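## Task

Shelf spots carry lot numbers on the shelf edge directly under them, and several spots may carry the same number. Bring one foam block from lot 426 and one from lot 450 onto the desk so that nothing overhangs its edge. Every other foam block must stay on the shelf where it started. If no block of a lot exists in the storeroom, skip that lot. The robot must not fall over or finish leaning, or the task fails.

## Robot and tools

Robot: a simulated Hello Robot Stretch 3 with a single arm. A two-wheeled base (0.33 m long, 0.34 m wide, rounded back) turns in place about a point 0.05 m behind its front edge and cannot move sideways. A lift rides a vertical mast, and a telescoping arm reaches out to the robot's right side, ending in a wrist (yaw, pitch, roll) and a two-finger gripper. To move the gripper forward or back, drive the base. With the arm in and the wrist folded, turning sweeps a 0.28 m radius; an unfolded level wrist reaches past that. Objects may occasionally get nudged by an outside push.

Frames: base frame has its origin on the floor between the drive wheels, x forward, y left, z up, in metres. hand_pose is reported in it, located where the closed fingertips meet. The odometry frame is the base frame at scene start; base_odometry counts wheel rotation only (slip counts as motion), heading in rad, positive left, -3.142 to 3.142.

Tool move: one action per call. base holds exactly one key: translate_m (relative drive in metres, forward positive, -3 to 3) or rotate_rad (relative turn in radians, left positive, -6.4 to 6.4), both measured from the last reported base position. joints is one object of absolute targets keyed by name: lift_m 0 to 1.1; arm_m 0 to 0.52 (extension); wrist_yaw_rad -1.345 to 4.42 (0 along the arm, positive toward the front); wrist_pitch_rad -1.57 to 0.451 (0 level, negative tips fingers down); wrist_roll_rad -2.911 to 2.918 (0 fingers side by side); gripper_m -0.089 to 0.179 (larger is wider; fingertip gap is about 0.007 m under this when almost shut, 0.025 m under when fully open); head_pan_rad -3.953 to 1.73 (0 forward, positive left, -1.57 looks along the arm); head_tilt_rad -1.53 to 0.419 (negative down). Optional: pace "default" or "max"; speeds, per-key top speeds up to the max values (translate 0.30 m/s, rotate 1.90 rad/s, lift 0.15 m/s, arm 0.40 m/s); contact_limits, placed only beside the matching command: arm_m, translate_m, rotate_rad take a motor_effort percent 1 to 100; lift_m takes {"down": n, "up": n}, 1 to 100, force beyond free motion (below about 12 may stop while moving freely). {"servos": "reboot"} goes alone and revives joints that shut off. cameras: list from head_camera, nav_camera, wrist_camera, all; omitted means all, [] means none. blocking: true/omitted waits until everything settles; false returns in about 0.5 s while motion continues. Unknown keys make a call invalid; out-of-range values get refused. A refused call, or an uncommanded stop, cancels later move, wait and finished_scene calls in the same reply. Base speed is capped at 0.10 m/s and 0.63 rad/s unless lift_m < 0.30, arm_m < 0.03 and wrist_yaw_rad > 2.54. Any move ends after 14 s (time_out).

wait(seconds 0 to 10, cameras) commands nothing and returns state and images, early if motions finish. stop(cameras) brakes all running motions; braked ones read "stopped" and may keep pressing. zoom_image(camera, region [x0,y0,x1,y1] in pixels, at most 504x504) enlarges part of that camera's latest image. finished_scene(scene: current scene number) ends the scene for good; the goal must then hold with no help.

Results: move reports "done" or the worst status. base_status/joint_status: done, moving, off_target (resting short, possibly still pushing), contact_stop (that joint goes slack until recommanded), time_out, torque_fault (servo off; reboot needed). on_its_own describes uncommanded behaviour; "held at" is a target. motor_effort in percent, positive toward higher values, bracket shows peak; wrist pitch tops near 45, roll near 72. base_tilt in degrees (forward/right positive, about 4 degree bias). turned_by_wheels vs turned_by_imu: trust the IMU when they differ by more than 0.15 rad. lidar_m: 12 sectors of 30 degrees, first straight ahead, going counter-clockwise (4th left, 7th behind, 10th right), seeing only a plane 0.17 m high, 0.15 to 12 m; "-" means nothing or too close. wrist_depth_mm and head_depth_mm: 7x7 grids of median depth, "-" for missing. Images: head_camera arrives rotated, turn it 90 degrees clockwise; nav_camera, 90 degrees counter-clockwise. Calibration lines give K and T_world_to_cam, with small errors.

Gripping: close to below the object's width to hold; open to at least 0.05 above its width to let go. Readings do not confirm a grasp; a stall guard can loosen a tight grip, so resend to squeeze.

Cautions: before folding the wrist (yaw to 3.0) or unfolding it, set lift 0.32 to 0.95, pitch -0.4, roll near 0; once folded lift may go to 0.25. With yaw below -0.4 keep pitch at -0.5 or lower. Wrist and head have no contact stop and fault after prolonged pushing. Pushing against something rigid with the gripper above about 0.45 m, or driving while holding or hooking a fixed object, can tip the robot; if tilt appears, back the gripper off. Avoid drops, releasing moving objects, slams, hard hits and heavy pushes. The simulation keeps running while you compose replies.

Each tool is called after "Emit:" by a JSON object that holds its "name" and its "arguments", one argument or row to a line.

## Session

Emit:
{"name": "move", "arguments": {
  "joints": {"head_pan_rad": -1.57, "head_tilt_rad": -0.25},
  "cameras": ["head_camera", "nav_camera"]
}}

Emit:
{"name": "move", "arguments": {
  "joints": {"head_pan_rad": -3.14},
  "cameras": ["nav_camera"]
}}

Emit:
{"name": "move", "arguments": {
  "joints": {"head_pan_rad": 1.4},
  "cameras": ["nav_camera"]
}}

Emit:
{"name": "move", "arguments": {
  "joints": {"head_pan_rad": 0},
  "cameras": ["nav_camera"]
}}

Scene clock: 1.23 s.
move: done
base_odometry: x=+0.000 y=+0.000 heading=+0.000
turned_by_wheels: +0.000
turned_by_imu: +0.000
base_tilt: forward=-0.3 right=-1.2
lidar_m: 0.84 0.77 0.78 0.96 1.17 1.17 1.57 1.48 1.13 1.38 3.09 1.31
head_depth_mm: 1507 1550 1574 1610 1522 1001 1167 / 1646 1690 1753 1787 1500 992 1586 / 1807 1881 1923 1982 1488 1087 1577 / 2052 2102 2182 2211 1472 1772 1566 / 2290 2386 2476 2534 1578 2114 1619 / 2562 2826 2873 2982 1843 2091 1608 / 2793 2982 3041 3160 2946 2099 1614
base_status: not commanded
joint_positions: lift_m=+0.306 arm_m=+0.001 wrist_yaw_rad=+2.853 wrist_pitch_rad=-0.337 wrist_roll_rad=+0.000 gripper_m=+0.037 head_pan_rad=-1.607 head_tilt_rad=-0.250
joint_status: all done
measured_speeds: all 0
motor_effort: left_wheel=-0.3(0.5) right_wheel=+0.6(1.0) lift_m=+26.4(27.3) arm_m=-8.9(9.1) wrist_yaw_rad=-0.5(2.2) wrist_pitch_rad=+2.0(2.2) wrist_roll_rad=+0.1(0.3) gripper_m=+0.3(1.0) head_pan_rad=+3.4(6.1) head_tilt_rad=-2.7(6.5)
hand_pose: x=+0.0453 y=+0.0786 z=+0.3376 quat_wxyz=(+0.218, +0.707, +0.017, +0.673) (m; base frame)
wrist_depth_mm: 133 - - - - - - / 136 - - - - - - / 145 - - - - - - / 156 186 877 853 816 - - / 170 180 724 673 669 681 647 / 571 193 126 562 129 572 572 / 506 205 313 495 479 495 492
pictures: head_camera (sideways), nav_camera (sideways)
camera_calibration:
head_camera: T_world_to_cam=[[-0.0391769, 0.19775, -0.979469, 1.29061], [0.995258, -0.0796113, -0.0558816, 0.0663526], [-0.0890274, -0.977014, -0.193693, 0.208207], [0, 0, 0, 1]] pos_world=[0.00306025, -0.046514, 1.30815]
nav_camera: T_world_to_cam=[[0.00901688, -0.222329, 0.97493, -1.226], [-0.999645, 0.0224273, 0.0143599, 0.0375334], [-0.0250577, -0.974714, -0.222048, 0.242325], [0, 0, 0, 1]] pos_world=[0.0546469, -0.0372197, 1.24854]

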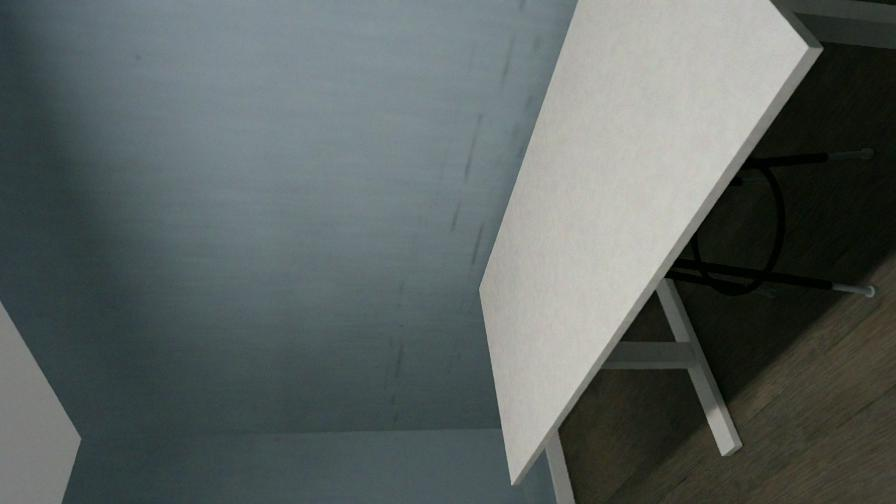

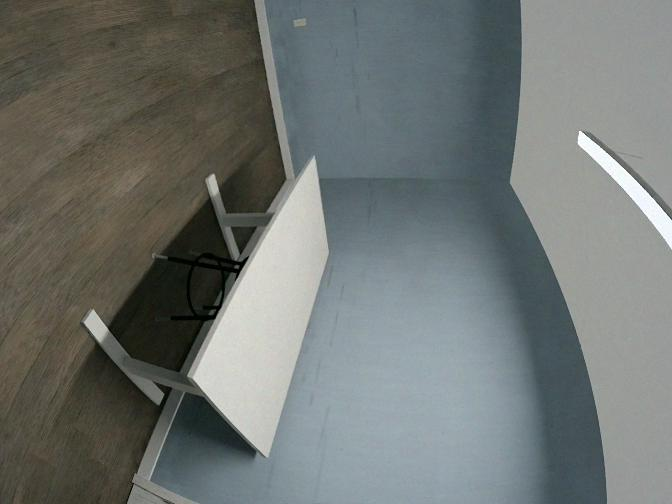

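Scene clock: 3.53 s.
move: done
base_odometry: x=+0.000 y=+0.000 heading=+0.000
turned_by_wheels: +0.000
turned_by_imu: +0.000
base_tilt: forward=-0.3 right=-1.2
lidar_m: 0.84 0.77 0.78 0.96 1.17 1.17 1.57 1.48 1.13 1.38 3.10 1.31
head_depth_mm: 1333 1652 1670 1685 1751 1533 1547 / 1458 1544 1615 1661 1752 1824 1535 / 1876 1893 1962 1600 1666 1761 1629 / 1731 1812 1866 1957 2065 2063 1611 / 1600 1661 1723 1789 1868 1935 1617 / 1455 1509 1560 1630 1703 1766 1610 / 1359 1405 1455 1506 1551 1614 1608
base_status: not commanded
joint_positions: lift_m=+0.306 arm_m=+0.001 wrist_yaw_rad=+2.853 wrist_pitch_rad=-0.337 wrist_roll_rad=+0.000 gripper_m=+0.037 head_pan_rad=-3.148 head_tilt_rad=-0.250
joint_status: all done
measured_speeds: translate_m=+0.000 rotate_rad=+0.000 lift_m=+0.000 arm_m=+0.000 wrist_yaw_rad=+0.000 wrist_pitch_rad=+0.000 wrist_roll_rad=+0.000 head_pan_rad=+0.024 head_tilt_rad=+0.000
motor_effort: left_wheel=-0.2(0.5) right_wheel=+0.2(1.2) lift_m=+26.7(27.1) arm_m=-12.3(12.9) wrist_yaw_rad=-1.7(2.2) wrist_pitch_rad=+2.0(2.2) wrist_roll_rad=+0.0(0.3) gripper_m=+0.6(0.9) head_pan_rad=+3.1(6.0) head_tilt_rad=-2.6(3.8)
hand_pose: x=+0.0453 y=+0.0786 z=+0.3376 quat_wxyz=(+0.218, +0.707, +0.017, +0.673) (m; base frame)
wrist_depth_mm: 134 - - - - - - / 137 - - - - - - / 144 - - - - - - / 155 186 876 871 811 - - / 170 181 733 670 671 683 657 / 570 192 126 557 129 575 572 / 506 205 315 496 484 492 495
pictures: nav_camera (sideways)
camera_calibration:
nav_camera: T_world_to_cam=[[-0.222064, -0.0155949, 0.974907, -1.22455], [-0.007176, 0.999871, 0.0143597, 0.0315699], [-0.975006, -0.00380716, -0.222147, 0.248319], [0, 0, 0, 1]] pos_world=[-0.0295897, -0.0497173, 1.24854]

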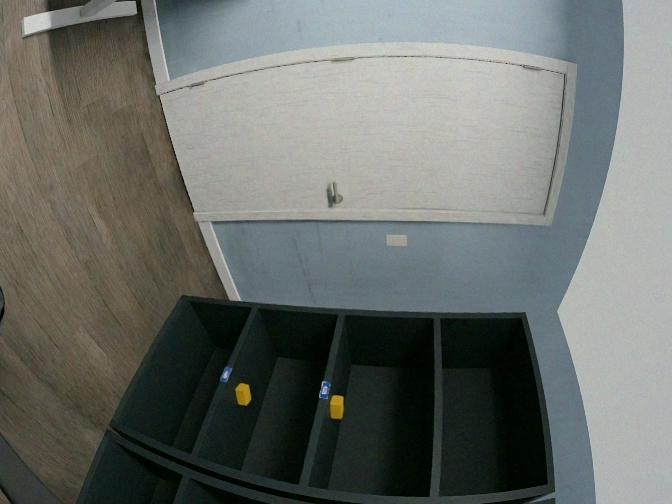

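Scene clock: 7.00 s.
move: done
base_odometry: x=+0.000 y=+0.000 heading=+0.000
turned_by_wheels: +0.000
turned_by_imu: +0.000
base_tilt: forward=-0.4 right=-1.3
lidar_m: 0.84 0.77 0.78 0.96 1.17 1.16 1.57 1.48 1.13 1.38 3.09 1.31
head_depth_mm: 699 716 736 755 776 793 823 / 754 776 795 817 843 868 896 / 817 842 865 896 922 955 987 / 901 922 954 986 1019 1059 1096 / 985 1020 1054 1095 1141 1191 1241 / 1109 1135 1187 1237 1294 1355 1426 / 1166 1204 1254 1318 1375 1401 1458
base_status: not commanded
joint_positions: lift_m=+0.306 arm_m=+0.001 wrist_yaw_rad=+2.853 wrist_pitch_rad=-0.337 wrist_roll_rad=+0.000 gripper_m=+0.037 head_pan_rad=+1.408 head_tilt_rad=-0.250
joint_status: all done
measured_speeds: translate_m=+0.000 rotate_rad=+0.000 lift_m=+0.000 arm_m=+0.000 wrist_yaw_rad=+0.000 wrist_pitch_rad=+0.000 wrist_roll_rad=+0.000 head_pan_rad=-0.024 head_tilt_rad=+0.000
motor_effort: left_wheel=-0.3(0.8) right_wheel=+0.8(1.5) lift_m=+26.5(27.4) arm_m=-12.2(13.0) wrist_yaw_rad=-0.5(2.2) wrist_pitch_rad=+2.1(2.1) wrist_roll_rad=+0.0(0.3) gripper_m=+0.4(1.2) head_pan_rad=-2.4(7.2) head_tilt_rad=-2.6(3.8)
hand_pose: x=+0.0453 y=+0.0786 z=+0.3376 quat_wxyz=(+0.218, +0.707, +0.017, +0.673) (m; base frame)
wrist_depth_mm: 133 - - - - - - / 136 - - - - - - / 144 - - - - - - / 156 187 875 869 832 - - / 169 180 729 666 669 680 665 / 568 193 126 561 129 581 574 / 500 205 314 497 485 490 486
pictures: nav_camera (sideways)
camera_calibration:
nav_camera: T_world_to_cam=[[0.0191736, 0.221797, 0.974904, -1.22601], [0.988794, -0.148596, 0.0143599, 0.0254794], [0.148052, 0.963704, -0.222161, 0.241515], [0, 0, 0, 1]] pos_world=[-0.0374437, 0.0429636, 1.24854]

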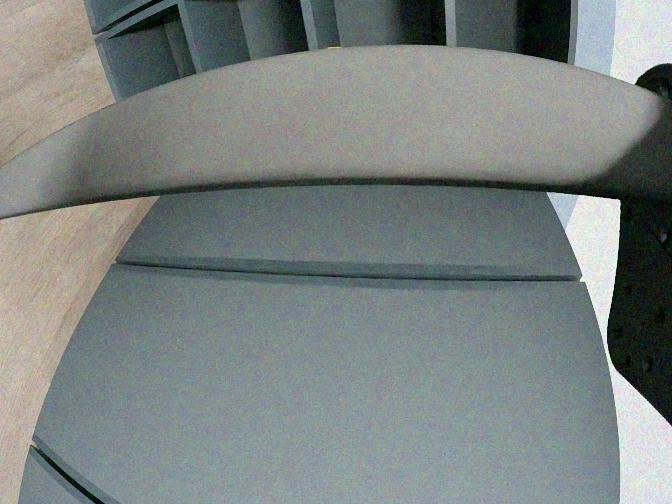

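Scene clock: 8.20 s.
move: done
base_odometry: x=+0.000 y=+0.000 heading=+0.000
turned_by_wheels: +0.000
turned_by_imu: +0.000
base_tilt: forward=-0.3 right=-1.3
lidar_m: 0.84 0.77 0.78 0.96 1.17 1.16 1.57 1.49 1.13 1.38 3.09 1.31
head_depth_mm: 1221 1292 1368 1467 1576 1698 1651 / 1080 1140 1204 1269 1358 1467 1513 / 966 1018 1070 1124 1188 1254 1334 / 882 920 963 1011 1060 1109 1167 / 807 837 871 910 953 997 1048 / 745 772 802 830 866 899 939 / 694 714 737 764 795 824 857
base_status: not commanded
joint_positions: lift_m=+0.306 arm_m=+0.001 wrist_yaw_rad=+2.853 wrist_pitch_rad=-0.337 wrist_roll_rad=+0.000 gripper_m=+0.037 head_pan_rad=-0.034 head_tilt_rad=-0.250
joint_status: all done
measured_speeds: all 0
motor_effort: left_wheel=-0.2(0.7) right_wheel=+0.6(1.3) lift_m=+26.5(27.0) arm_m=-12.3(12.8) wrist_yaw_rad=-0.6(1.6) wrist_pitch_rad=+2.0(2.1) wrist_roll_rad=+0.2(0.3) gripper_m=+0.4(0.9) head_pan_rad=+3.1(6.3) head_tilt_rad=-1.7(2.5)
hand_pose: x=+0.0453 y=+0.0786 z=+0.3376 quat_wxyz=(+0.218, +0.707, +0.017, +0.673) (m; base frame)
wrist_depth_mm: 133 - - - - - - / 136 - - - - - - / 144 - - - - - - / 156 186 879 866 819 - - / 170 180 721 671 664 686 659 / 576 194 126 564 128 578 575 / 504 205 314 493 482 487 491
pictures: nav_camera (sideways)
camera_calibration:
nav_camera: T_world_to_cam=[[0.222421, 0.00952372, 0.974904, -1.22726], [-0.0201727, -0.999693, 0.0143682, 0.0315756], [0.974742, -0.0228622, -0.222161, 0.236453], [0, 0, 0, 1]] pos_world=[0.043125, 0.0486598, 1.24854]

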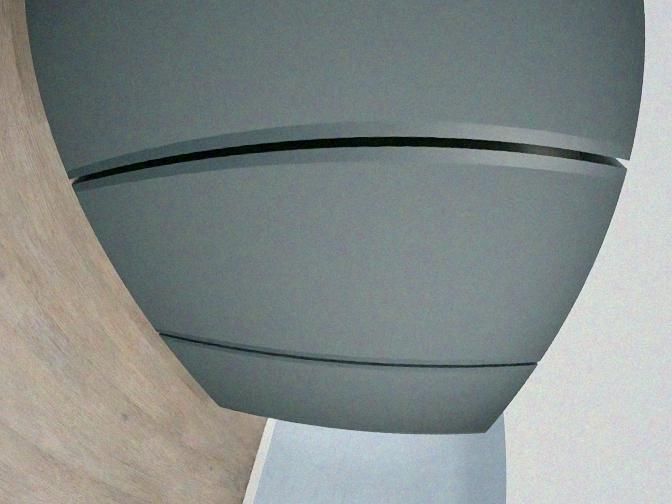

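Emit:
{"name": "move", "arguments": {
  "joints": {"head_pan_rad": -3.85, "head_tilt_rad": -0.25},
  "cameras": ["head_camera", "nav_camera"]
}}

Scene clock: 23.73 s.
move: done
base_odometry: x=+0.000 y=+0.000 heading=+0.000
turned_by_wheels: +0.000
turned_by_imu: +0.000
base_tilt: forward=-0.3 right=-1.2
lidar_m: 0.84 0.77 0.78 0.96 1.18 1.16 1.57 1.48 1.13 1.38 3.09 1.31
head_depth_mm: - - - - - - - / 1401 1434 1494 1540 1618 1368 - / 1253 1442 1511 1499 1630 1434 1542 / 1036 1075 1114 1173 1216 1258 1356 / 1368 1512 1571 1598 1686 1490 1526 / 1378 1537 1605 1627 1720 1474 1523 / 1399 1567 1640 1670 1746 1741 1509
base_status: not commanded
joint_positions: lift_m=+0.306 arm_m=+0.001 wrist_yaw_rad=+2.853 wrist_pitch_rad=-0.337 wrist_roll_rad=+0.000 gripper_m=+0.037 head_pan_rad=-3.858 head_tilt_rad=-0.250
joint_status: all done
measured_speeds: translate_m=+0.000 rotate_rad=+0.000 lift_m=+0.000 arm_m=+0.000 wrist_yaw_rad=+0.000 wrist_pitch_rad=+0.000 wrist_roll_rad=+0.000 head_pan_rad=+0.024 head_tilt_rad=+0.000
motor_effort: left_wheel=-0.2(0.6) right_wheel=+0.9(1.4) lift_m=+26.1(27.0) arm_m=-12.2(12.9) wrist_yaw_rad=-0.7(1.9) wrist_pitch_rad=+2.1(2.1) wrist_roll_rad=-0.3(0.4) gripper_m=+0.5(1.1) head_pan_rad=+3.2(4.9) head_tilt_rad=-1.0(6.8)
hand_pose: x=+0.0453 y=+0.0786 z=+0.3376 quat_wxyz=(+0.218, +0.707, +0.017, +0.673) (m; base frame)
wrist_depth_mm: 133 - - - - - - / 136 - - - - - - / 145 - - - - - - / 156 185 879 862 822 - - / 169 180 721 673 661 685 655 / 573 193 126 566 129 573 576 / 502 204 313 496 483 491 494
pictures: head_camera (sideways), nav_camera (sideways)
camera_calibration:
head_camera: T_world_to_cam=[[0.178452, -0.0940294, -0.979445, 1.28926], [-0.688014, -0.723542, -0.0558922, 0.0766226], [-0.703414, 0.683846, -0.193811, 0.212116], [0, 0, 0, 1]] pos_world=[-0.0281473, 0.0316126, 1.30815]
nav_camera: T_world_to_cam=[[-0.178575, 0.132933, 0.974905, -1.22483], [0.646356, 0.762901, 0.0143689, 0.0275587], [-0.741846, 0.632701, -0.222157, 0.246862], [0, 0, 0, 1]] pos_world=[-0.0534024, -0.0143948, 1.24854]

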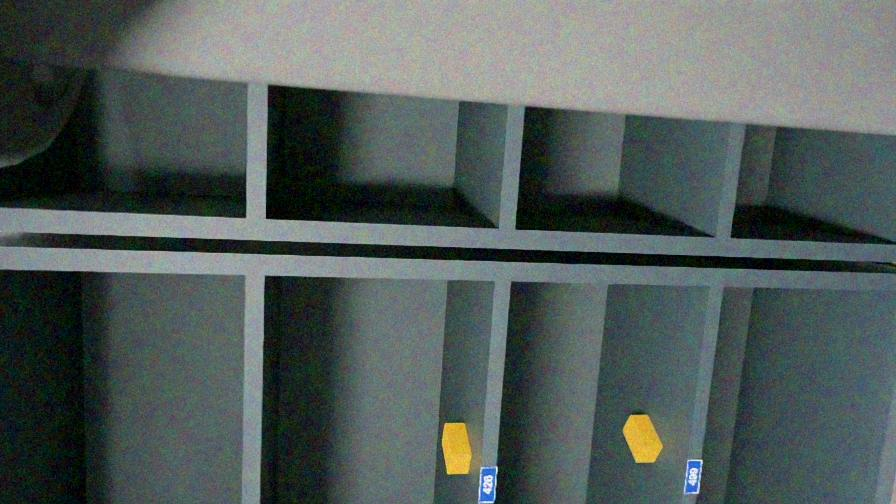

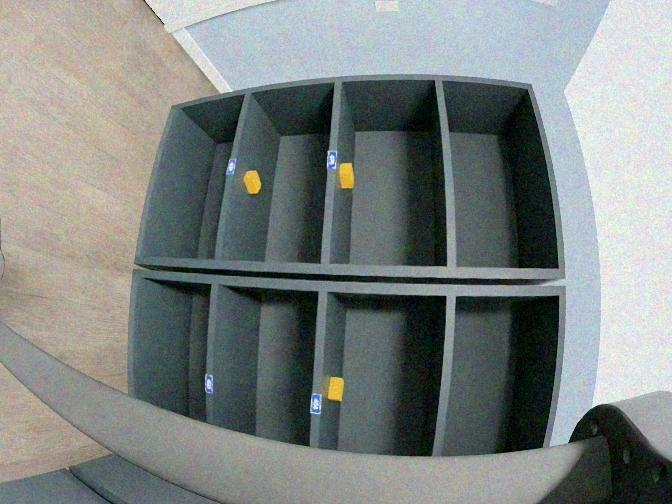

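Emit:
{"name": "move", "arguments": {
  "joints": {"head_pan_rad": 0.7, "head_tilt_rad": -0.2},
  "cameras": ["nav_camera"]
}}

Emit:
{"name": "move", "arguments": {
  "joints": {"head_pan_rad": -3.6, "head_tilt_rad": -0.2},
  "cameras": ["nav_camera"]
}}

Scene clock: 66.63 s.
move: done
base_odometry: x=+0.000 y=+0.000 heading=+0.000
turned_by_wheels: +0.000
turned_by_imu: +0.000
base_tilt: forward=-0.3 right=-1.2
lidar_m: 0.84 0.77 0.78 0.96 1.17 1.16 1.58 1.48 1.13 1.38 3.09 1.31
head_depth_mm: 670 689 714 732 755 781 804 / 669 688 709 728 752 775 802 / 672 688 710 730 752 778 804 / 669 689 708 734 754 777 803 / 672 693 713 734 757 782 807 / 673 690 713 733 757 782 810 / 673 692 713 736 758 784 809
base_status: not commanded
joint_positions: lift_m=+0.306 arm_m=+0.001 wrist_yaw_rad=+2.853 wrist_pitch_rad=-0.337 wrist_roll_rad=+0.000 gripper_m=+0.037 head_pan_rad=+0.708 head_tilt_rad=-0.200
joint_status: all done
measured_speeds: translate_m=+0.000 rotate_rad=+0.000 lift_m=+0.000 arm_m=+0.000 wrist_yaw_rad=+0.000 wrist_pitch_rad=+0.000 wrist_roll_rad=+0.000 head_pan_rad=-0.024 head_tilt_rad=+0.000
motor_effort: left_wheel=+0.1(0.6) right_wheel=+0.4(1.4) lift_m=+26.6(27.3) arm_m=-12.3(12.8) wrist_yaw_rad=-1.5(2.0) wrist_pitch_rad=+2.1(2.2) wrist_roll_rad=+0.2(0.4) gripper_m=+0.0(1.2) head_pan_rad=-3.2(6.6) head_tilt_rad=+5.9(9.2)
hand_pose: x=+0.0453 y=+0.0786 z=+0.3376 quat_wxyz=(+0.218, +0.707, +0.017, +0.673) (m; base frame)
wrist_depth_mm: 134 - - - - - - / 136 - - - - - - / 145 - - - - - - / 155 186 885 876 814 - - / 169 180 724 662 665 691 661 / 566 193 126 561 129 576 567 / 508 205 315 496 486 492 492
pictures: nav_camera (sideways)
camera_calibration:
nav_camera: T_world_to_cam=[[0.120101, 0.125316, 0.984821, -1.2396], [0.660016, -0.7511, 0.0150853, 0.0265017], [0.741589, 0.648186, -0.172918, 0.173754], [0, 0, 0, 1]] pos_world=[0.00253112, 0.062622, 1.25043]

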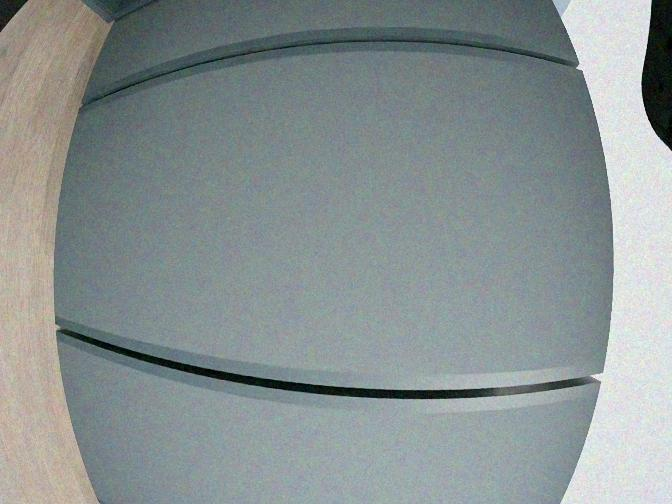

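Scene clock: 70.00 s.
move: done
base_odometry: x=+0.000 y=+0.000 heading=+0.000
turned_by_wheels: +0.000
turned_by_imu: +0.000
base_tilt: forward=-0.3 right=-1.2
lidar_m: 0.84 0.77 0.78 0.96 1.17 1.16 1.57 1.48 1.13 1.38 3.09 1.31
head_depth_mm: 1039 1160 1085 1453 1278 1419 1529 / 1052 1486 1161 1149 1149 1200 1223 / 1259 1557 1585 1609 1664 1404 1634 / 1352 1612 1676 1695 1770 1468 1618 / 1374 1706 1761 1777 1849 1643 1618 / 1487 1622 1657 1666 1777 1704 1590 / 1819 1448 1471 1510 1566 1652 1619
base_status: not commanded
joint_positions: lift_m=+0.306 arm_m=+0.001 wrist_yaw_rad=+2.853 wrist_pitch_rad=-0.337 wrist_roll_rad=+0.000 gripper_m=+0.037 head_pan_rad=-3.608 head_tilt_rad=-0.200
joint_status: all done
measured_speeds: translate_m=+0.000 rotate_rad=+0.000 lift_m=+0.000 arm_m=+0.000 wrist_yaw_rad=+0.000 wrist_pitch_rad=+0.000 wrist_roll_rad=+0.000 head_pan_rad=+0.024 head_tilt_rad=+0.000
motor_effort: left_wheel=-0.4(0.7) right_wheel=+1.0(1.4) lift_m=+26.5(27.0) arm_m=-12.1(12.6) wrist_yaw_rad=-0.3(1.8) wrist_pitch_rad=+2.0(2.1) wrist_roll_rad=-0.1(0.4) gripper_m=-0.1(0.9) head_pan_rad=+2.9(6.0) head_tilt_rad=+4.6(10.0)
hand_pose: x=+0.0453 y=+0.0786 z=+0.3376 quat_wxyz=(+0.218, +0.707, +0.017, +0.673) (m; base frame)
wrist_depth_mm: 134 - - - - - - / 136 - - - - - - / 145 - - - - - - / 156 186 871 868 831 - - / 170 180 729 664 668 684 653 / 570 193 126 564 129 577 569 / 502 205 313 499 484 493 490
pictures: nav_camera (sideways)
camera_calibration:
nav_camera: T_world_to_cam=[[-0.161691, 0.0623001, 0.984873, -1.23804], [0.438232, 0.898735, 0.0150951, 0.0278543], [-0.884199, 0.434044, -0.172619, 0.183262], [0, 0, 0, 1]] pos_world=[-0.0503468, -0.0274469, 1.25053]

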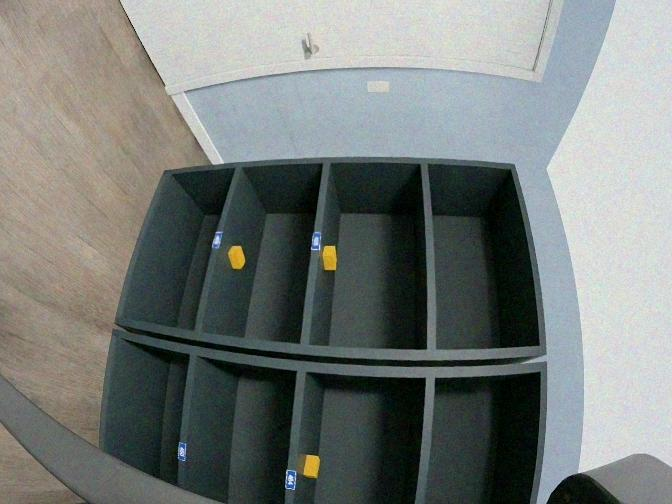

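Emit:
{"name": "zoom_image", "arguments": {
  "camera": "nav_camera",
  "region": [200, 220, 350, 280]
}}

Emit:
{"name": "zoom_image", "arguments": {
  "camera": "nav_camera",
  "region": [160, 430, 340, 503]
}}

Scaled by 3.360 from the camera's 672x504 image, which has a finer 792x594 frame.

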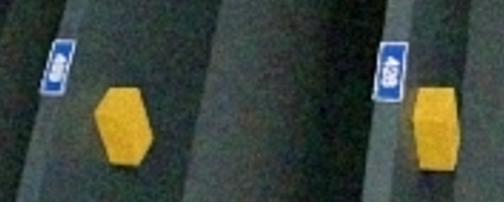

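Scaled by 2.800 from the camera's 672x504 image, which has a finer 792x594 frame.

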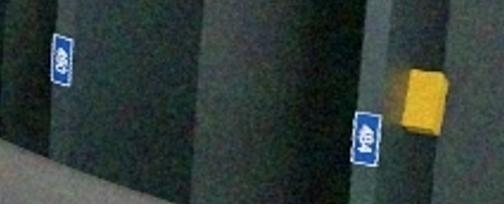

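Emit:
{"name": "move", "arguments": {
  "joints": {"head_pan_rad": -3.75, "head_tilt_rad": -0.3},
  "cameras": ["head_camera"]
}}

Scene clock: 79.70 s.
move: done
base_odometry: x=+0.000 y=+0.000 heading=+0.000
turned_by_wheels: +0.000
turned_by_imu: +0.000
base_tilt: forward=-0.2 right=-1.3
lidar_m: 0.84 0.77 0.78 0.96 1.17 1.17 1.57 1.48 1.13 1.38 3.08 1.31
head_depth_mm: 1337 1370 1450 1396 1572 1356 1526 / 1232 1266 1485 1506 1620 1408 1462 / 1065 1070 1109 1173 1233 1296 1390 / 1444 1498 1579 1636 1708 1681 1422 / 1499 1548 1642 1683 1717 1743 1468 / 1533 1605 1703 1749 1705 1787 1486 / 1533 1618 1704 1680 1690 1799 1532
base_status: not commanded
joint_positions: lift_m=+0.306 arm_m=+0.001 wrist_yaw_rad=+2.853 wrist_pitch_rad=-0.337 wrist_roll_rad=+0.000 gripper_m=+0.037 head_pan_rad=-3.747 head_tilt_rad=-0.296
joint_status: all done
measured_speeds: all 0
motor_effort: left_wheel=-0.1(0.6) right_wheel=+0.7(1.2) lift_m=+26.1(27.3) arm_m=-11.7(12.2) wrist_yaw_rad=+0.2(1.2) wrist_pitch_rad=+2.1(2.2) wrist_roll_rad=-0.3(0.3) gripper_m=+0.6(0.8) head_pan_rad=-2.9(4.2) head_tilt_rad=-3.7(6.5)
hand_pose: x=+0.0453 y=+0.0786 z=+0.3376 quat_wxyz=(+0.218, +0.707, +0.017, +0.673) (m; base frame)
wrist_depth_mm: 133 - - - - - - / 136 - - - - - - / 145 - - - - - - / 155 186 868 876 814 - - / 169 181 727 666 666 684 655 / 569 193 126 564 128 571 570 / 505 204 314 498 481 499 494
pictures: head_camera (sideways)
camera_calibration:
head_camera: T_world_to_cam=[[0.224226, -0.0989743, -0.969498, 1.27596], [-0.60174, -0.796595, -0.057848, 0.0786609], [-0.766571, 0.596357, -0.238174, 0.270225], [0, 0, 0, 1]] pos_world=[-0.0316235, 0.0277974, 1.30595]

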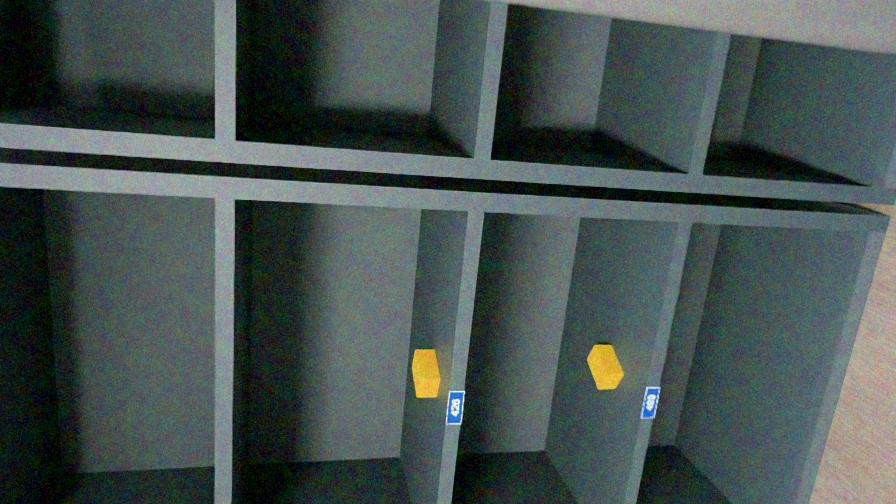

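Emit:
{"name": "zoom_image", "arguments": {
  "camera": "head_camera",
  "region": [430, 380, 490, 430]
}}

Emit:
{"name": "zoom_image", "arguments": {
  "camera": "head_camera",
  "region": [625, 375, 685, 425]
}}

Emit:
{"name": "move", "arguments": {
  "joints": {"head_pan_rad": -3.4, "head_tilt_rad": -0.3},
  "cameras": ["head_camera"]
}}

Scaled by 8.400 from the camera's 896x504 image, which has a finer 1280x720 frame.

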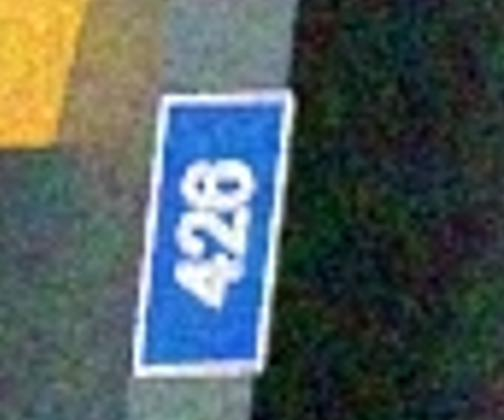

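Scaled by 8.400 from the camera's 896x504 image, which has a finer 1280x720 frame.

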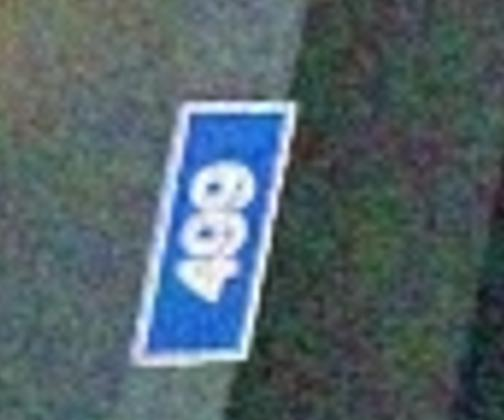

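Scene clock: 88.77 s.
move: done
base_odometry: x=+0.000 y=+0.000 heading=+0.000
turned_by_wheels: +0.000
turned_by_imu: +0.000
base_tilt: forward=-0.2 right=-1.2
lidar_m: 0.84 0.77 0.78 0.96 1.17 1.17 1.57 1.48 1.13 1.37 3.10 1.31
head_depth_mm: 1414 1445 1519 1520 1603 1338 1374 / 1480 1538 1617 1618 1688 1686 1471 / 1556 1649 1739 1741 1735 1825 1492 / 1498 1592 1737 1752 1787 1883 1542 / 1397 1453 1544 1619 1701 1766 1531 / 1738 1825 1886 1979 2067 1976 1520 / 1573 1623 1692 1750 1838 1847 1529
base_status: not commanded
joint_positions: lift_m=+0.306 arm_m=+0.001 wrist_yaw_rad=+2.853 wrist_pitch_rad=-0.337 wrist_roll_rad=+0.000 gripper_m=+0.037 head_pan_rad=-3.396 head_tilt_rad=-0.300
joint_status: all done
measured_speeds: all 0
motor_effort: left_wheel=-0.5(0.6) right_wheel=+0.2(1.1) lift_m=+26.3(26.9) arm_m=-12.1(12.5) wrist_yaw_rad=-0.1(1.1) wrist_pitch_rad=+2.0(2.1) wrist_roll_rad=-0.1(0.3) gripper_m=+0.5(1.0) head_pan_rad=+2.5(5.9) head_tilt_rad=-3.4(6.1)
hand_pose: x=+0.0453 y=+0.0786 z=+0.3376 quat_wxyz=(+0.218, +0.707, +0.017, +0.673) (m; base frame)
wrist_depth_mm: 133 - - - - - - / 136 - - - - - - / 144 - - - - - - / 156 186 862 863 816 - - / 169 180 737 681 661 687 659 / 575 193 126 565 128 574 575 / 507 205 313 499 483 497 493
pictures: head_camera (sideways)
camera_calibration:
head_camera: T_world_to_cam=[[0.248655, -0.016911, -0.968445, 1.27443], [-0.290822, -0.955018, -0.057994, 0.0769171], [-0.923901, 0.296066, -0.242388, 0.276715], [0, 0, 0, 1]] pos_world=[-0.0388651, 0.0130831, 1.30574]

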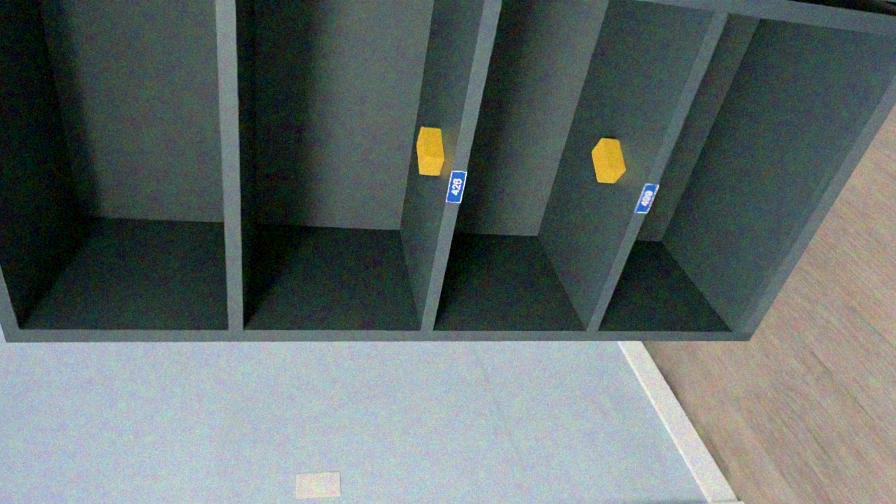

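Emit:
{"name": "zoom_image", "arguments": {
  "camera": "head_camera",
  "region": [441, 165, 471, 210]
}}

Emit:
{"name": "zoom_image", "arguments": {
  "camera": "head_camera",
  "region": [630, 175, 665, 220]
}}

Emit:
{"name": "move", "arguments": {
  "joints": {"head_pan_rad": -3.953, "head_tilt_rad": -0.3},
  "cameras": ["head_camera"]
}}

Scaled by 11.200 from the camera's 896x504 image, which has a finer 1280x720 frame.

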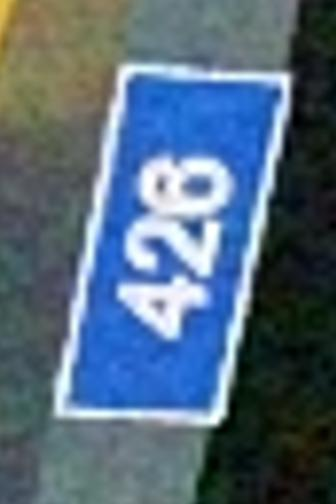

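Scaled by 11.200 from the camera's 896x504 image, which has a finer 1280x720 frame.

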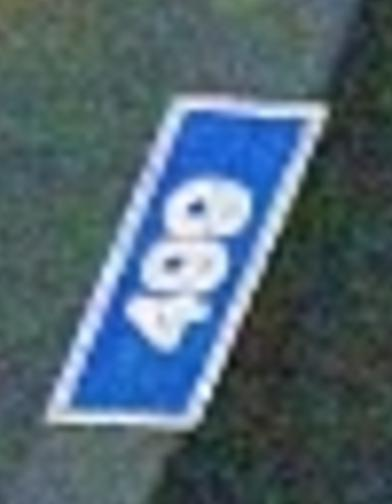

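Scene clock: 95.30 s.
move: done
base_odometry: x=+0.000 y=+0.000 heading=+0.000
turned_by_wheels: +0.000
turned_by_imu: +0.000
base_tilt: forward=-0.2 right=-1.2
lidar_m: 0.84 0.77 0.78 0.96 1.18 1.17 1.57 1.48 1.13 1.38 3.09 1.31
head_depth_mm: - - - - - - - / - - - - - - - / 1404 1431 1527 - - - - / 1386 1435 1520 1524 1622 1672 1447 / 1017 1060 1115 1174 1264 1325 1400 / 1418 1456 1553 1586 1679 1721 1436 / 1426 1462 1561 1575 1679 1719 1434
base_status: not commanded
joint_positions: lift_m=+0.306 arm_m=+0.001 wrist_yaw_rad=+2.853 wrist_pitch_rad=-0.337 wrist_roll_rad=+0.000 gripper_m=+0.037 head_pan_rad=-3.969 head_tilt_rad=-0.300
joint_status: all done
measured_speeds: all 0
motor_effort: left_wheel=-0.1(0.6) right_wheel=+0.4(1.0) lift_m=+25.9(26.7) arm_m=-11.9(12.2) wrist_yaw_rad=+0.3(1.6) wrist_pitch_rad=+2.0(2.1) wrist_roll_rad=-0.1(0.4) gripper_m=+0.3(0.8) head_pan_rad=-0.3(4.4) head_tilt_rad=-3.0(5.0)
hand_pose: x=+0.0453 y=+0.0786 z=+0.3376 quat_wxyz=(+0.218, +0.707, +0.017, +0.673) (m; base frame)
wrist_depth_mm: 133 - - - - - - / 136 - - - - - - / 144 - - - - - - / 155 186 873 873 838 - - / 170 181 734 672 669 689 655 / 564 193 126 563 128 580 576 / 502 205 314 494 482 496 492
pictures: head_camera (sideways)
camera_calibration:
head_camera: T_world_to_cam=[[0.199724, -0.149044, -0.96845, 1.27473], [-0.762218, -0.644719, -0.0579707, 0.0797682], [-0.615738, 0.749749, -0.24237, 0.274799], [0, 0, 0, 1]] pos_world=[-0.0245902, 0.0353897, 1.30574]

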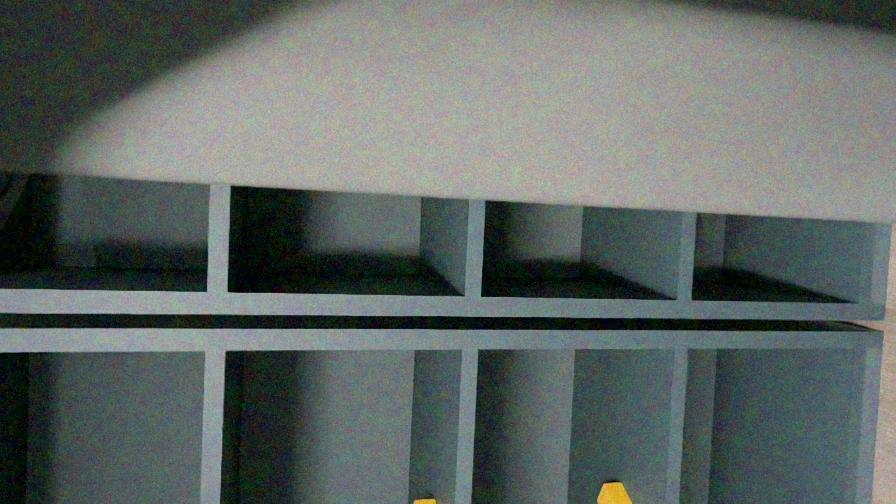

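Emit:
{"name": "move", "arguments": {
  "base": {"rotate_rad": 3.0},
  "joints": {"head_pan_rad": -0.5, "head_tilt_rad": -0.25, "wrist_yaw_rad": 3.0, "wrist_pitch_rad": -0.4, "lift_m": 0.29},
  "cameras": ["head_camera", "nav_camera"]
}}

Scene clock: 112.10 s.
move: done
base_odometry: x=+0.000 y=+0.000 heading=+3.000
turned_by_wheels: +3.000
turned_by_imu: +2.952
base_tilt: forward=-0.3 right=-1.3
lidar_m: 1.57 1.50 1.13 1.38 2.01 1.73 0.93 0.77 0.77 0.87 1.36 1.16
head_depth_mm: 1330 1395 1449 1485 1563 1314 1551 / 1327 1421 1480 1506 1591 1368 1549 / 1033 1061 1185 1274 1502 1329 1479 / 1270 1494 1542 1250 1657 1282 1335 / 1370 1529 1584 1589 1701 1478 1518 / 1393 1550 1633 1657 1746 1482 1501 / 1403 1606 1674 1700 1763 1764 1512
base_status: done
joint_positions: lift_m=+0.290 arm_m=+0.001 wrist_yaw_rad=+2.997 wrist_pitch_rad=-0.412 wrist_roll_rad=+0.000 gripper_m=+0.037 head_pan_rad=-0.500 head_tilt_rad=-0.250
joint_status: all done
measured_speeds: all 0
motor_effort: left_wheel=-8.7(12.6) right_wheel=+8.4(13.2) lift_m=+26.4(27.2) arm_m=-11.8(13.2) wrist_yaw_rad=+3.4(5.2) wrist_pitch_rad=+1.7(4.0) wrist_roll_rad=+0.1(0.3) gripper_m=+0.4(1.0) head_pan_rad=-3.3(5.9) head_tilt_rad=+5.3(9.5)
hand_pose: x=+0.0112 y=+0.0772 z=+0.3040 quat_wxyz=(+0.195, +0.700, +0.095, +0.680) (m; base frame)
wrist_depth_mm: - 137 - - - - - / - 147 - - - - - / 975 161 884 925 904 913 892 / 756 185 686 721 732 717 716 / 619 597 205 582 577 599 591 / 523 516 128 314 129 507 505 / 452 293 260 281 436 447 444
pictures: head_camera (sideways), nav_camera (sideways)
camera_calibration:
head_camera: T_world_to_cam=[[-0.194305, 0.0533348, -0.97949, 1.29158], [0.516261, 0.854607, -0.055878, 0.0692283], [0.834098, -0.51653, -0.193589, 0.202468], [0, 0, 0, 1]] pos_world=[0.0463418, -0.023468, 1.30815]
nav_camera: T_world_to_cam=[[0.202735, -0.0912541, 0.974972, -1.22723], [-0.467061, -0.884108, 0.0143708, 0.0343406], [0.86067, -0.458285, -0.221861, 0.236702], [0, 0, 0, 1]] pos_world=[0.0611194, 0.026848, 1.24854]

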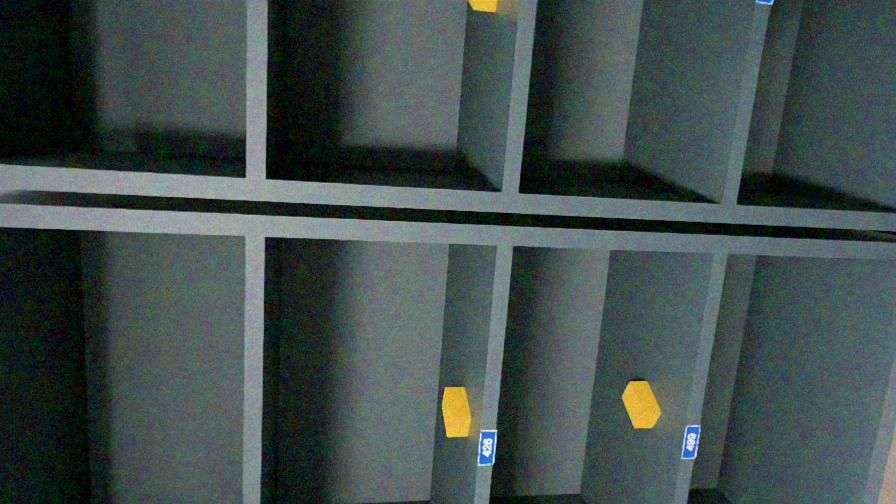

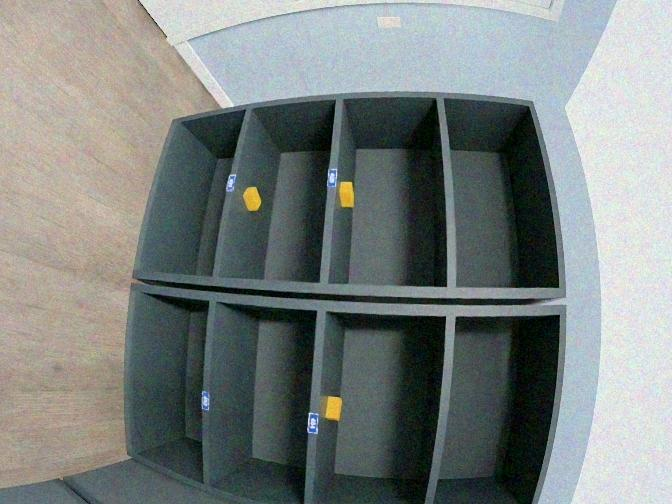

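Emit:
{"name": "move", "arguments": {
  "base": {"rotate_rad": 0.11},
  "joints": {"head_pan_rad": -1.0},
  "cameras": ["head_camera"]
}}

Emit:
{"name": "move", "arguments": {
  "base": {"translate_m": 0.74},
  "cameras": []
}}

Emit:
{"name": "zoom_image", "arguments": {
  "camera": "head_camera",
  "region": [400, 0, 896, 500]
}}

Scene clock: 126.63 s.
move: done
base_odometry: x=+0.000 y=+0.000 heading=+3.109
turned_by_wheels: +0.110
turned_by_imu: +0.108
base_tilt: forward=-0.3 right=-1.0
lidar_m: 1.57 1.48 1.13 1.33 3.10 1.42 0.87 0.77 0.78 0.93 1.57 1.16
head_depth_mm: 1245 1298 1292 1305 1325 1373 1423 / 1331 1544 1547 1487 1640 1500 1495 / 1345 1523 1581 1609 1712 1512 1537 / 1357 1485 1543 1583 1684 1420 1529 / 1384 1447 1503 1539 1628 1412 1521 / 1374 1428 1477 1510 1598 1401 1517 / 1052 1030 1086 1087 1132 1170 1249
base_status: done
joint_positions: lift_m=+0.290 arm_m=+0.001 wrist_yaw_rad=+2.997 wrist_pitch_rad=-0.412 wrist_roll_rad=+0.000 gripper_m=+0.037 head_pan_rad=-1.016 head_tilt_rad=-0.250
joint_status: all done
measured_speeds: all 0
motor_effort: left_wheel=-8.8(13.2) right_wheel=+8.5(11.4) lift_m=+28.9(29.2) arm_m=-11.7(12.2) wrist_yaw_rad=+0.9(2.9) wrist_pitch_rad=+1.8(1.9) wrist_roll_rad=+0.1(0.3) gripper_m=+0.4(1.1) head_pan_rad=+1.4(5.3) head_tilt_rad=+5.9(6.3)
hand_pose: x=+0.0112 y=+0.0772 z=+0.3040 quat_wxyz=(+0.195, +0.700, +0.095, +0.680) (m; base frame)
wrist_depth_mm: - 137 - - - - - / - 147 - - - - - / 943 162 892 919 923 910 910 / 754 185 685 731 722 719 710 / 616 589 205 585 577 594 592 / 531 527 128 313 129 509 506 / 454 290 260 281 435 446 444
pictures: head_camera (sideways)
camera_calibration:
head_camera: T_world_to_cam=[[-0.142705, 0.14227, -0.979487, 1.29127], [0.870734, 0.488566, -0.0558966, 0.0671132], [0.470592, -0.86085, -0.1936, 0.204634], [0, 0, 0, 1]] pos_world=[0.0295332, -0.0403379, 1.30815]

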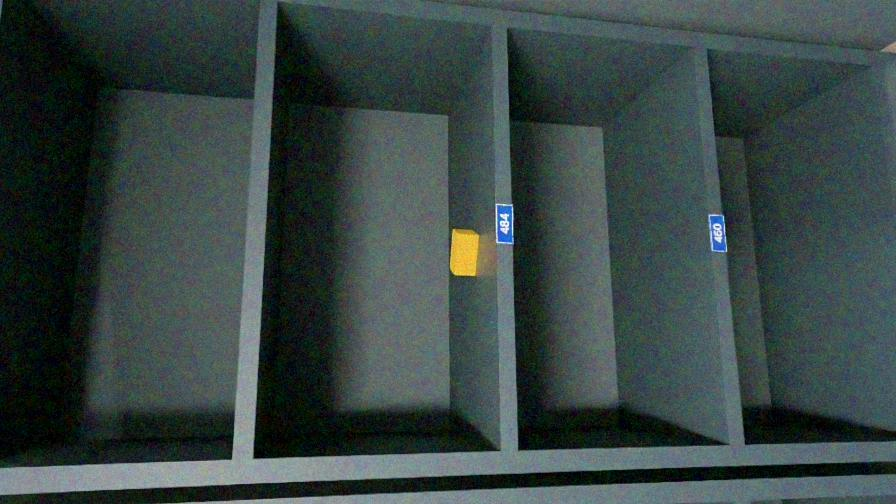

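Scene clock: 134.10 s.
move: done
base_odometry: x=-0.740 y=+0.024 heading=+3.109
turned_by_wheels: +0.000
turned_by_imu: +0.000
base_tilt: forward=-0.4 right=-1.0
lidar_m: 0.84 0.95 0.95 1.08 1.07 2.42 1.49 1.32 1.32 0.75 0.74 0.95
head_depth_mm: 612 634 660 689 722 762 798 / 764 689 764 766 728 768 815 / 990 818 1057 1057 811 1062 938 / 978 841 1062 1110 802 1187 969 / 966 708 1038 1080 795 1166 959 / 945 718 1019 1064 770 1154 957 / 927 740 1003 1040 725 1115 958
base_status: done
joint_positions: lift_m=+0.290 arm_m=+0.001 wrist_yaw_rad=+2.997 wrist_pitch_rad=-0.412 wrist_roll_rad=+0.000 gripper_m=+0.037 head_pan_rad=-1.000 head_tilt_rad=-0.250
joint_status: not commanded
measured_speeds: all 0
motor_effort: left_wheel=+5.5(10.3) right_wheel=+4.5(14.1) lift_m=+27.3(30.1) arm_m=-11.3(12.4) wrist_yaw_rad=+2.9(3.9) wrist_pitch_rad=+1.8(2.0) wrist_roll_rad=-0.1(0.3) gripper_m=+0.6(0.9) head_pan_rad=+3.5(4.3) head_tilt_rad=+4.7(6.5)
hand_pose: x=+0.0111 y=+0.0772 z=+0.3039 quat_wxyz=(+0.195, +0.700, +0.095, +0.680) (m; base frame)
wrist_depth_mm: - 137 - - - - - / - 148 - - - - - / 950 161 893 930 918 864 - / 753 186 678 739 724 729 717 / 621 592 205 578 587 595 594 / 523 516 128 313 129 509 507 / 456 291 261 282 435 449 438
pictures: none
No camera images: "cameras" was empty.

Scaled by 1.008 from the camera's 896x504 image, which has a finer 1280x720 frame.

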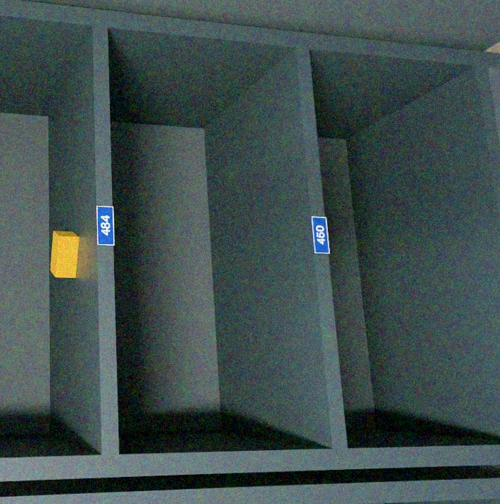

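Emit:
{"name": "move", "arguments": {
  "base": {"rotate_rad": 0.797},
  "joints": {"head_pan_rad": -1.57, "head_tilt_rad": -0.35, "lift_m": 0.66},
  "cameras": ["head_camera", "nav_camera"]
}}

Scene clock: 144.53 s.
move: done
base_odometry: x=-0.740 y=+0.024 heading=-2.378
turned_by_wheels: +0.797
turned_by_imu: +0.784
base_tilt: forward=-0.4 right=-1.3
lidar_m: 0.94 1.00 1.07 1.54 1.77 1.34 1.32 1.39 0.74 1.12 0.84 0.97
head_depth_mm: 925 935 1025 961 756 969 861 / 925 962 1047 1083 797 1140 879 / 927 989 1052 1080 788 1123 878 / 931 997 1052 1079 779 1121 873 / 934 999 1060 1066 771 1114 872 / 940 1003 1068 1049 1202 1106 891 / 943 1014 1070 1035 1214 1098 886
base_status: done
joint_positions: lift_m=+0.660 arm_m=+0.001 wrist_yaw_rad=+2.997 wrist_pitch_rad=-0.413 wrist_roll_rad=+0.000 gripper_m=+0.037 head_pan_rad=-1.570 head_tilt_rad=-0.350
joint_status: all done
measured_speeds: all 0
motor_effort: left_wheel=-8.5(13.0) right_wheel=+9.9(12.9) lift_m=+28.8(32.8) arm_m=-12.2(13.0) wrist_yaw_rad=+2.1(3.5) wrist_pitch_rad=+2.0(2.1) wrist_roll_rad=-0.1(0.4) gripper_m=+0.4(1.0) head_pan_rad=+3.2(5.2) head_tilt_rad=-3.3(6.2)
hand_pose: x=+0.0111 y=+0.0771 z=+0.6737 quat_wxyz=(+0.195, +0.700, +0.095, +0.680) (m; base frame)
wrist_depth_mm: - 137 - - - - - / - 148 - - - - - / - 162 - - - - - / - 183 - - - - - / - - 205 - - - - / 966 957 128 948 129 966 943 / 862 846 262 818 810 826 819
pictures: head_camera (sideways), nav_camera (sideways)
camera_calibration:
head_camera: T_world_to_cam=[[-0.0464435, 0.292878, -0.955021, 1.25869], [0.997507, -0.037244, -0.0599314, 0.0715343], [-0.0531214, -0.955424, -0.290419, 0.333931], [0, 0, 0, 1]] pos_world=[0.00484113, -0.0469342, 1.30335]
nav_camera: T_world_to_cam=[[0.0172294, -0.317958, 0.947948, -1.19083], [-0.999794, -0.0156216, 0.012932, 0.0394771], [0.0106966, -0.947976, -0.318162, 0.367219], [0, 0, 0, 1]] pos_world=[0.0560583, -0.0299011, 1.24517]

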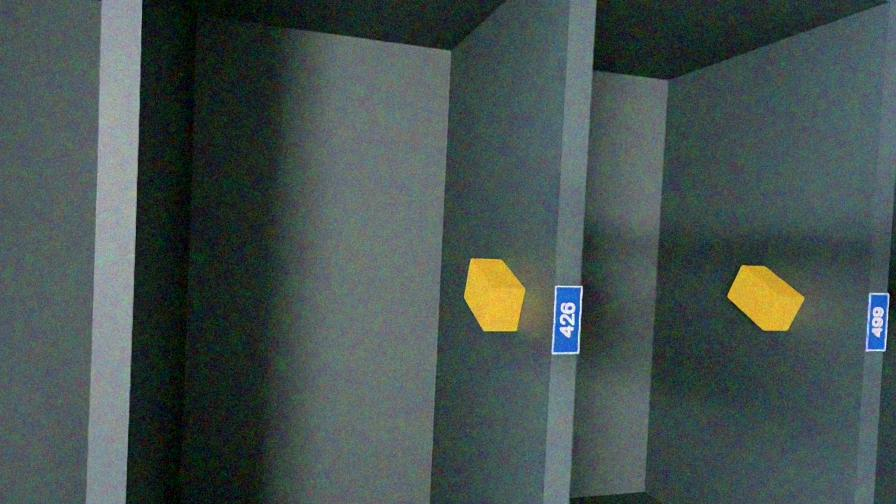

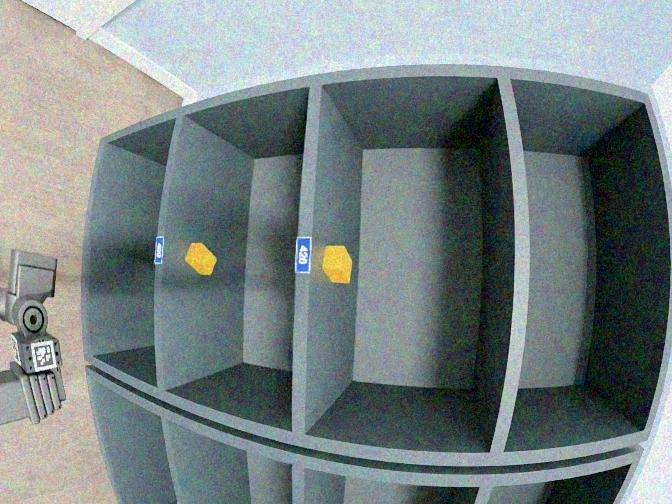

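Emit:
{"name": "zoom_image", "arguments": {
  "camera": "head_camera",
  "region": [440, 240, 600, 360]
}}

Emit:
{"name": "move", "arguments": {
  "joints": {"wrist_yaw_rad": 0.4, "wrist_pitch_rad": -0.3, "gripper_m": 0.179, "lift_m": 0.9},
  "cameras": []
}}

Scaled by 3.150 from the camera's 896x504 image, which has a finer 1280x720 frame.

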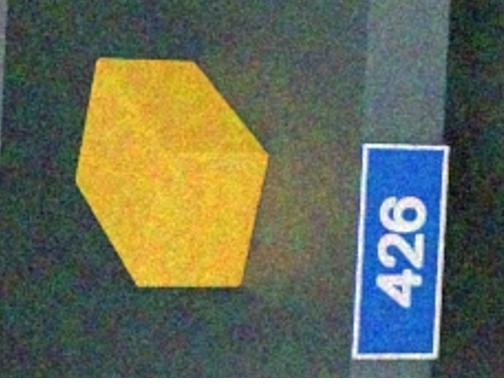

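Scene clock: 159.73 s.
move: done
base_odometry: x=-0.740 y=+0.024 heading=-2.377
turned_by_wheels: +0.000
turned_by_imu: +0.000
base_tilt: forward=-0.3 right=-1.0
lidar_m: 0.95 1.00 1.07 1.54 1.77 1.35 1.32 1.39 0.74 1.12 0.84 0.97
head_depth_mm: 926 930 1022 962 755 968 860 / 926 963 1043 1078 797 1134 883 / 928 995 1051 1084 786 1127 875 / 931 998 1052 1083 778 1113 826 / 938 1001 1061 1060 768 1109 897 / 939 1002 1063 1047 1205 1104 893 / 942 1015 1072 1037 1219 1107 887
base_status: not commanded
joint_positions: lift_m=+0.900 arm_m=+0.001 wrist_yaw_rad=+0.403 wrist_pitch_rad=-0.321 wrist_roll_rad=+0.000 gripper_m=+0.179 head_pan_rad=-1.570 head_tilt_rad=-0.350
joint_status: all done
measured_speeds: all 0
motor_effort: left_wheel=-8.2(8.7) right_wheel=+9.3(10.1) lift_m=+27.6(33.2) arm_m=-10.5(12.1) wrist_yaw_rad=-3.1(6.6) wrist_pitch_rad=+3.3(5.7) wrist_roll_rad=-0.1(0.4) gripper_m=+0.8(84.5) head_pan_rad=+3.3(4.0) head_tilt_rad=-3.5(4.4)
hand_pose: x=+0.0709 y=-0.3623 z=+0.9350 quat_wxyz=(+0.707, +0.251, -0.661, +0.029) (m; base frame)
wrist_depth_mm: - - - - 395 442 - / - - - - - - - / - - - - - - - / - - - - - - - / - - - - - - - / - - - - - - - / - - - - - - 105
pictures: none
No camera images: "cameras" was empty.

Emit:
{"name": "move", "arguments": {
  "base": {"translate_m": 0.125},
  "joints": {"wrist_yaw_rad": -0.39, "arm_m": 0.2, "lift_m": 1.03},
  "cameras": ["head_camera", "wrist_camera"]
}}

Scene clock: 177.83 s.
move: done
base_odometry: x=-0.830 y=-0.062 heading=-2.377
turned_by_wheels: +0.000
turned_by_imu: -0.001
base_tilt: forward=-0.3 right=-1.2
lidar_m: 0.82 0.87 1.02 2.22 1.93 1.48 1.44 1.51 0.80 1.12 0.78 0.84
head_depth_mm: 932 947 1043 - 1193 1141 888 / 926 976 1049 290 301 1134 879 / 932 995 1049 290 - 1121 875 / 934 1001 1058 831 308 1118 900 / 941 1009 1065 1053 1208 1106 898 / 946 1010 1075 1045 1212 1105 890 / 890 914 987 942 931 1023 886
base_status: done
joint_positions: lift_m=+1.030 arm_m=+0.200 wrist_yaw_rad=-0.387 wrist_pitch_rad=-0.321 wrist_roll_rad=+0.000 gripper_m=+0.179 head_pan_rad=-1.570 head_tilt_rad=-0.350
joint_status: all done
measured_speeds: all 0
motor_effort: left_wheel=+5.8(7.1) right_wheel=+4.6(14.0) lift_m=+25.0(32.5) arm_m=+12.4(15.3) wrist_yaw_rad=-2.3(6.6) wrist_pitch_rad=+3.4(3.5) wrist_roll_rad=-0.1(0.4) gripper_m=+0.6(1.3) head_pan_rad=+2.9(3.7) head_tilt_rad=-2.9(3.7)
hand_pose: x=-0.1104 y=-0.5631 z=+1.0651 quat_wxyz=(+0.664, -0.023, -0.706, -0.245) (m; base frame)
wrist_depth_mm: - - - - 685 - - / - - - - - - - / - - - - - - - / - - 349 - - - - / - 142 279 - - - - / - 139 283 - - - - / - - - - - - 105
pictures: head_camera (sideways), wrist_camera
camera_calibration:
head_camera: T_world_to_cam=[[-0.0464982, 0.292962, -0.954993, 1.25866], [0.997516, -0.0370295, -0.0599281, 0.0715397], [-0.0529196, -0.955407, -0.290512, 0.334054], [0, 0, 0, 1]] pos_world=[0.00484154, -0.0469338, 1.30335]
wrist_camera: T_world_to_cam=[[-0.93989, 0.340791, -0.021624, 0.117794], [0.187651, 0.462554, -0.866505, 1.23662], [-0.285295, -0.818477, -0.4987, 0.204924], [0, 0, 0, 1]] pos_world=[-0.0628774, -0.444423, 1.17628]

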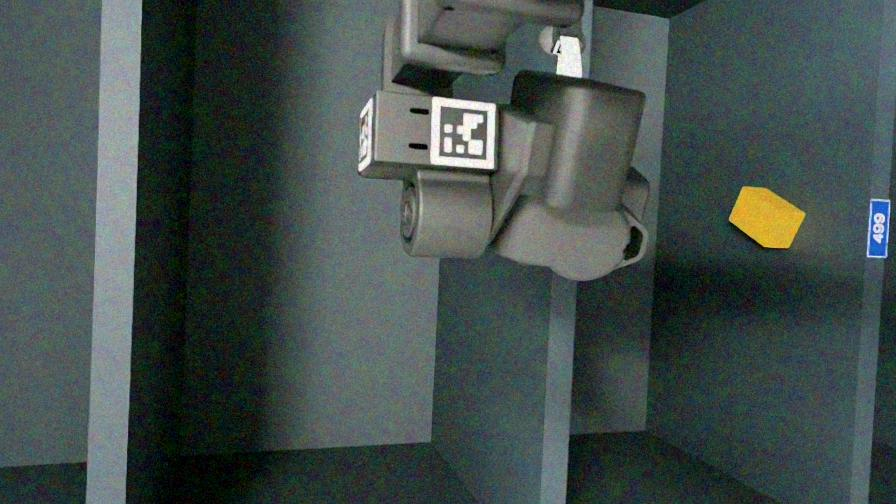

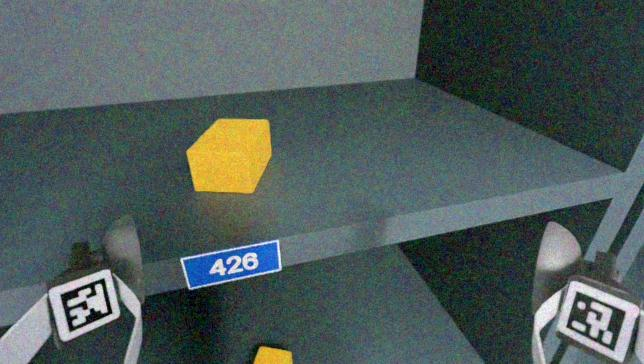

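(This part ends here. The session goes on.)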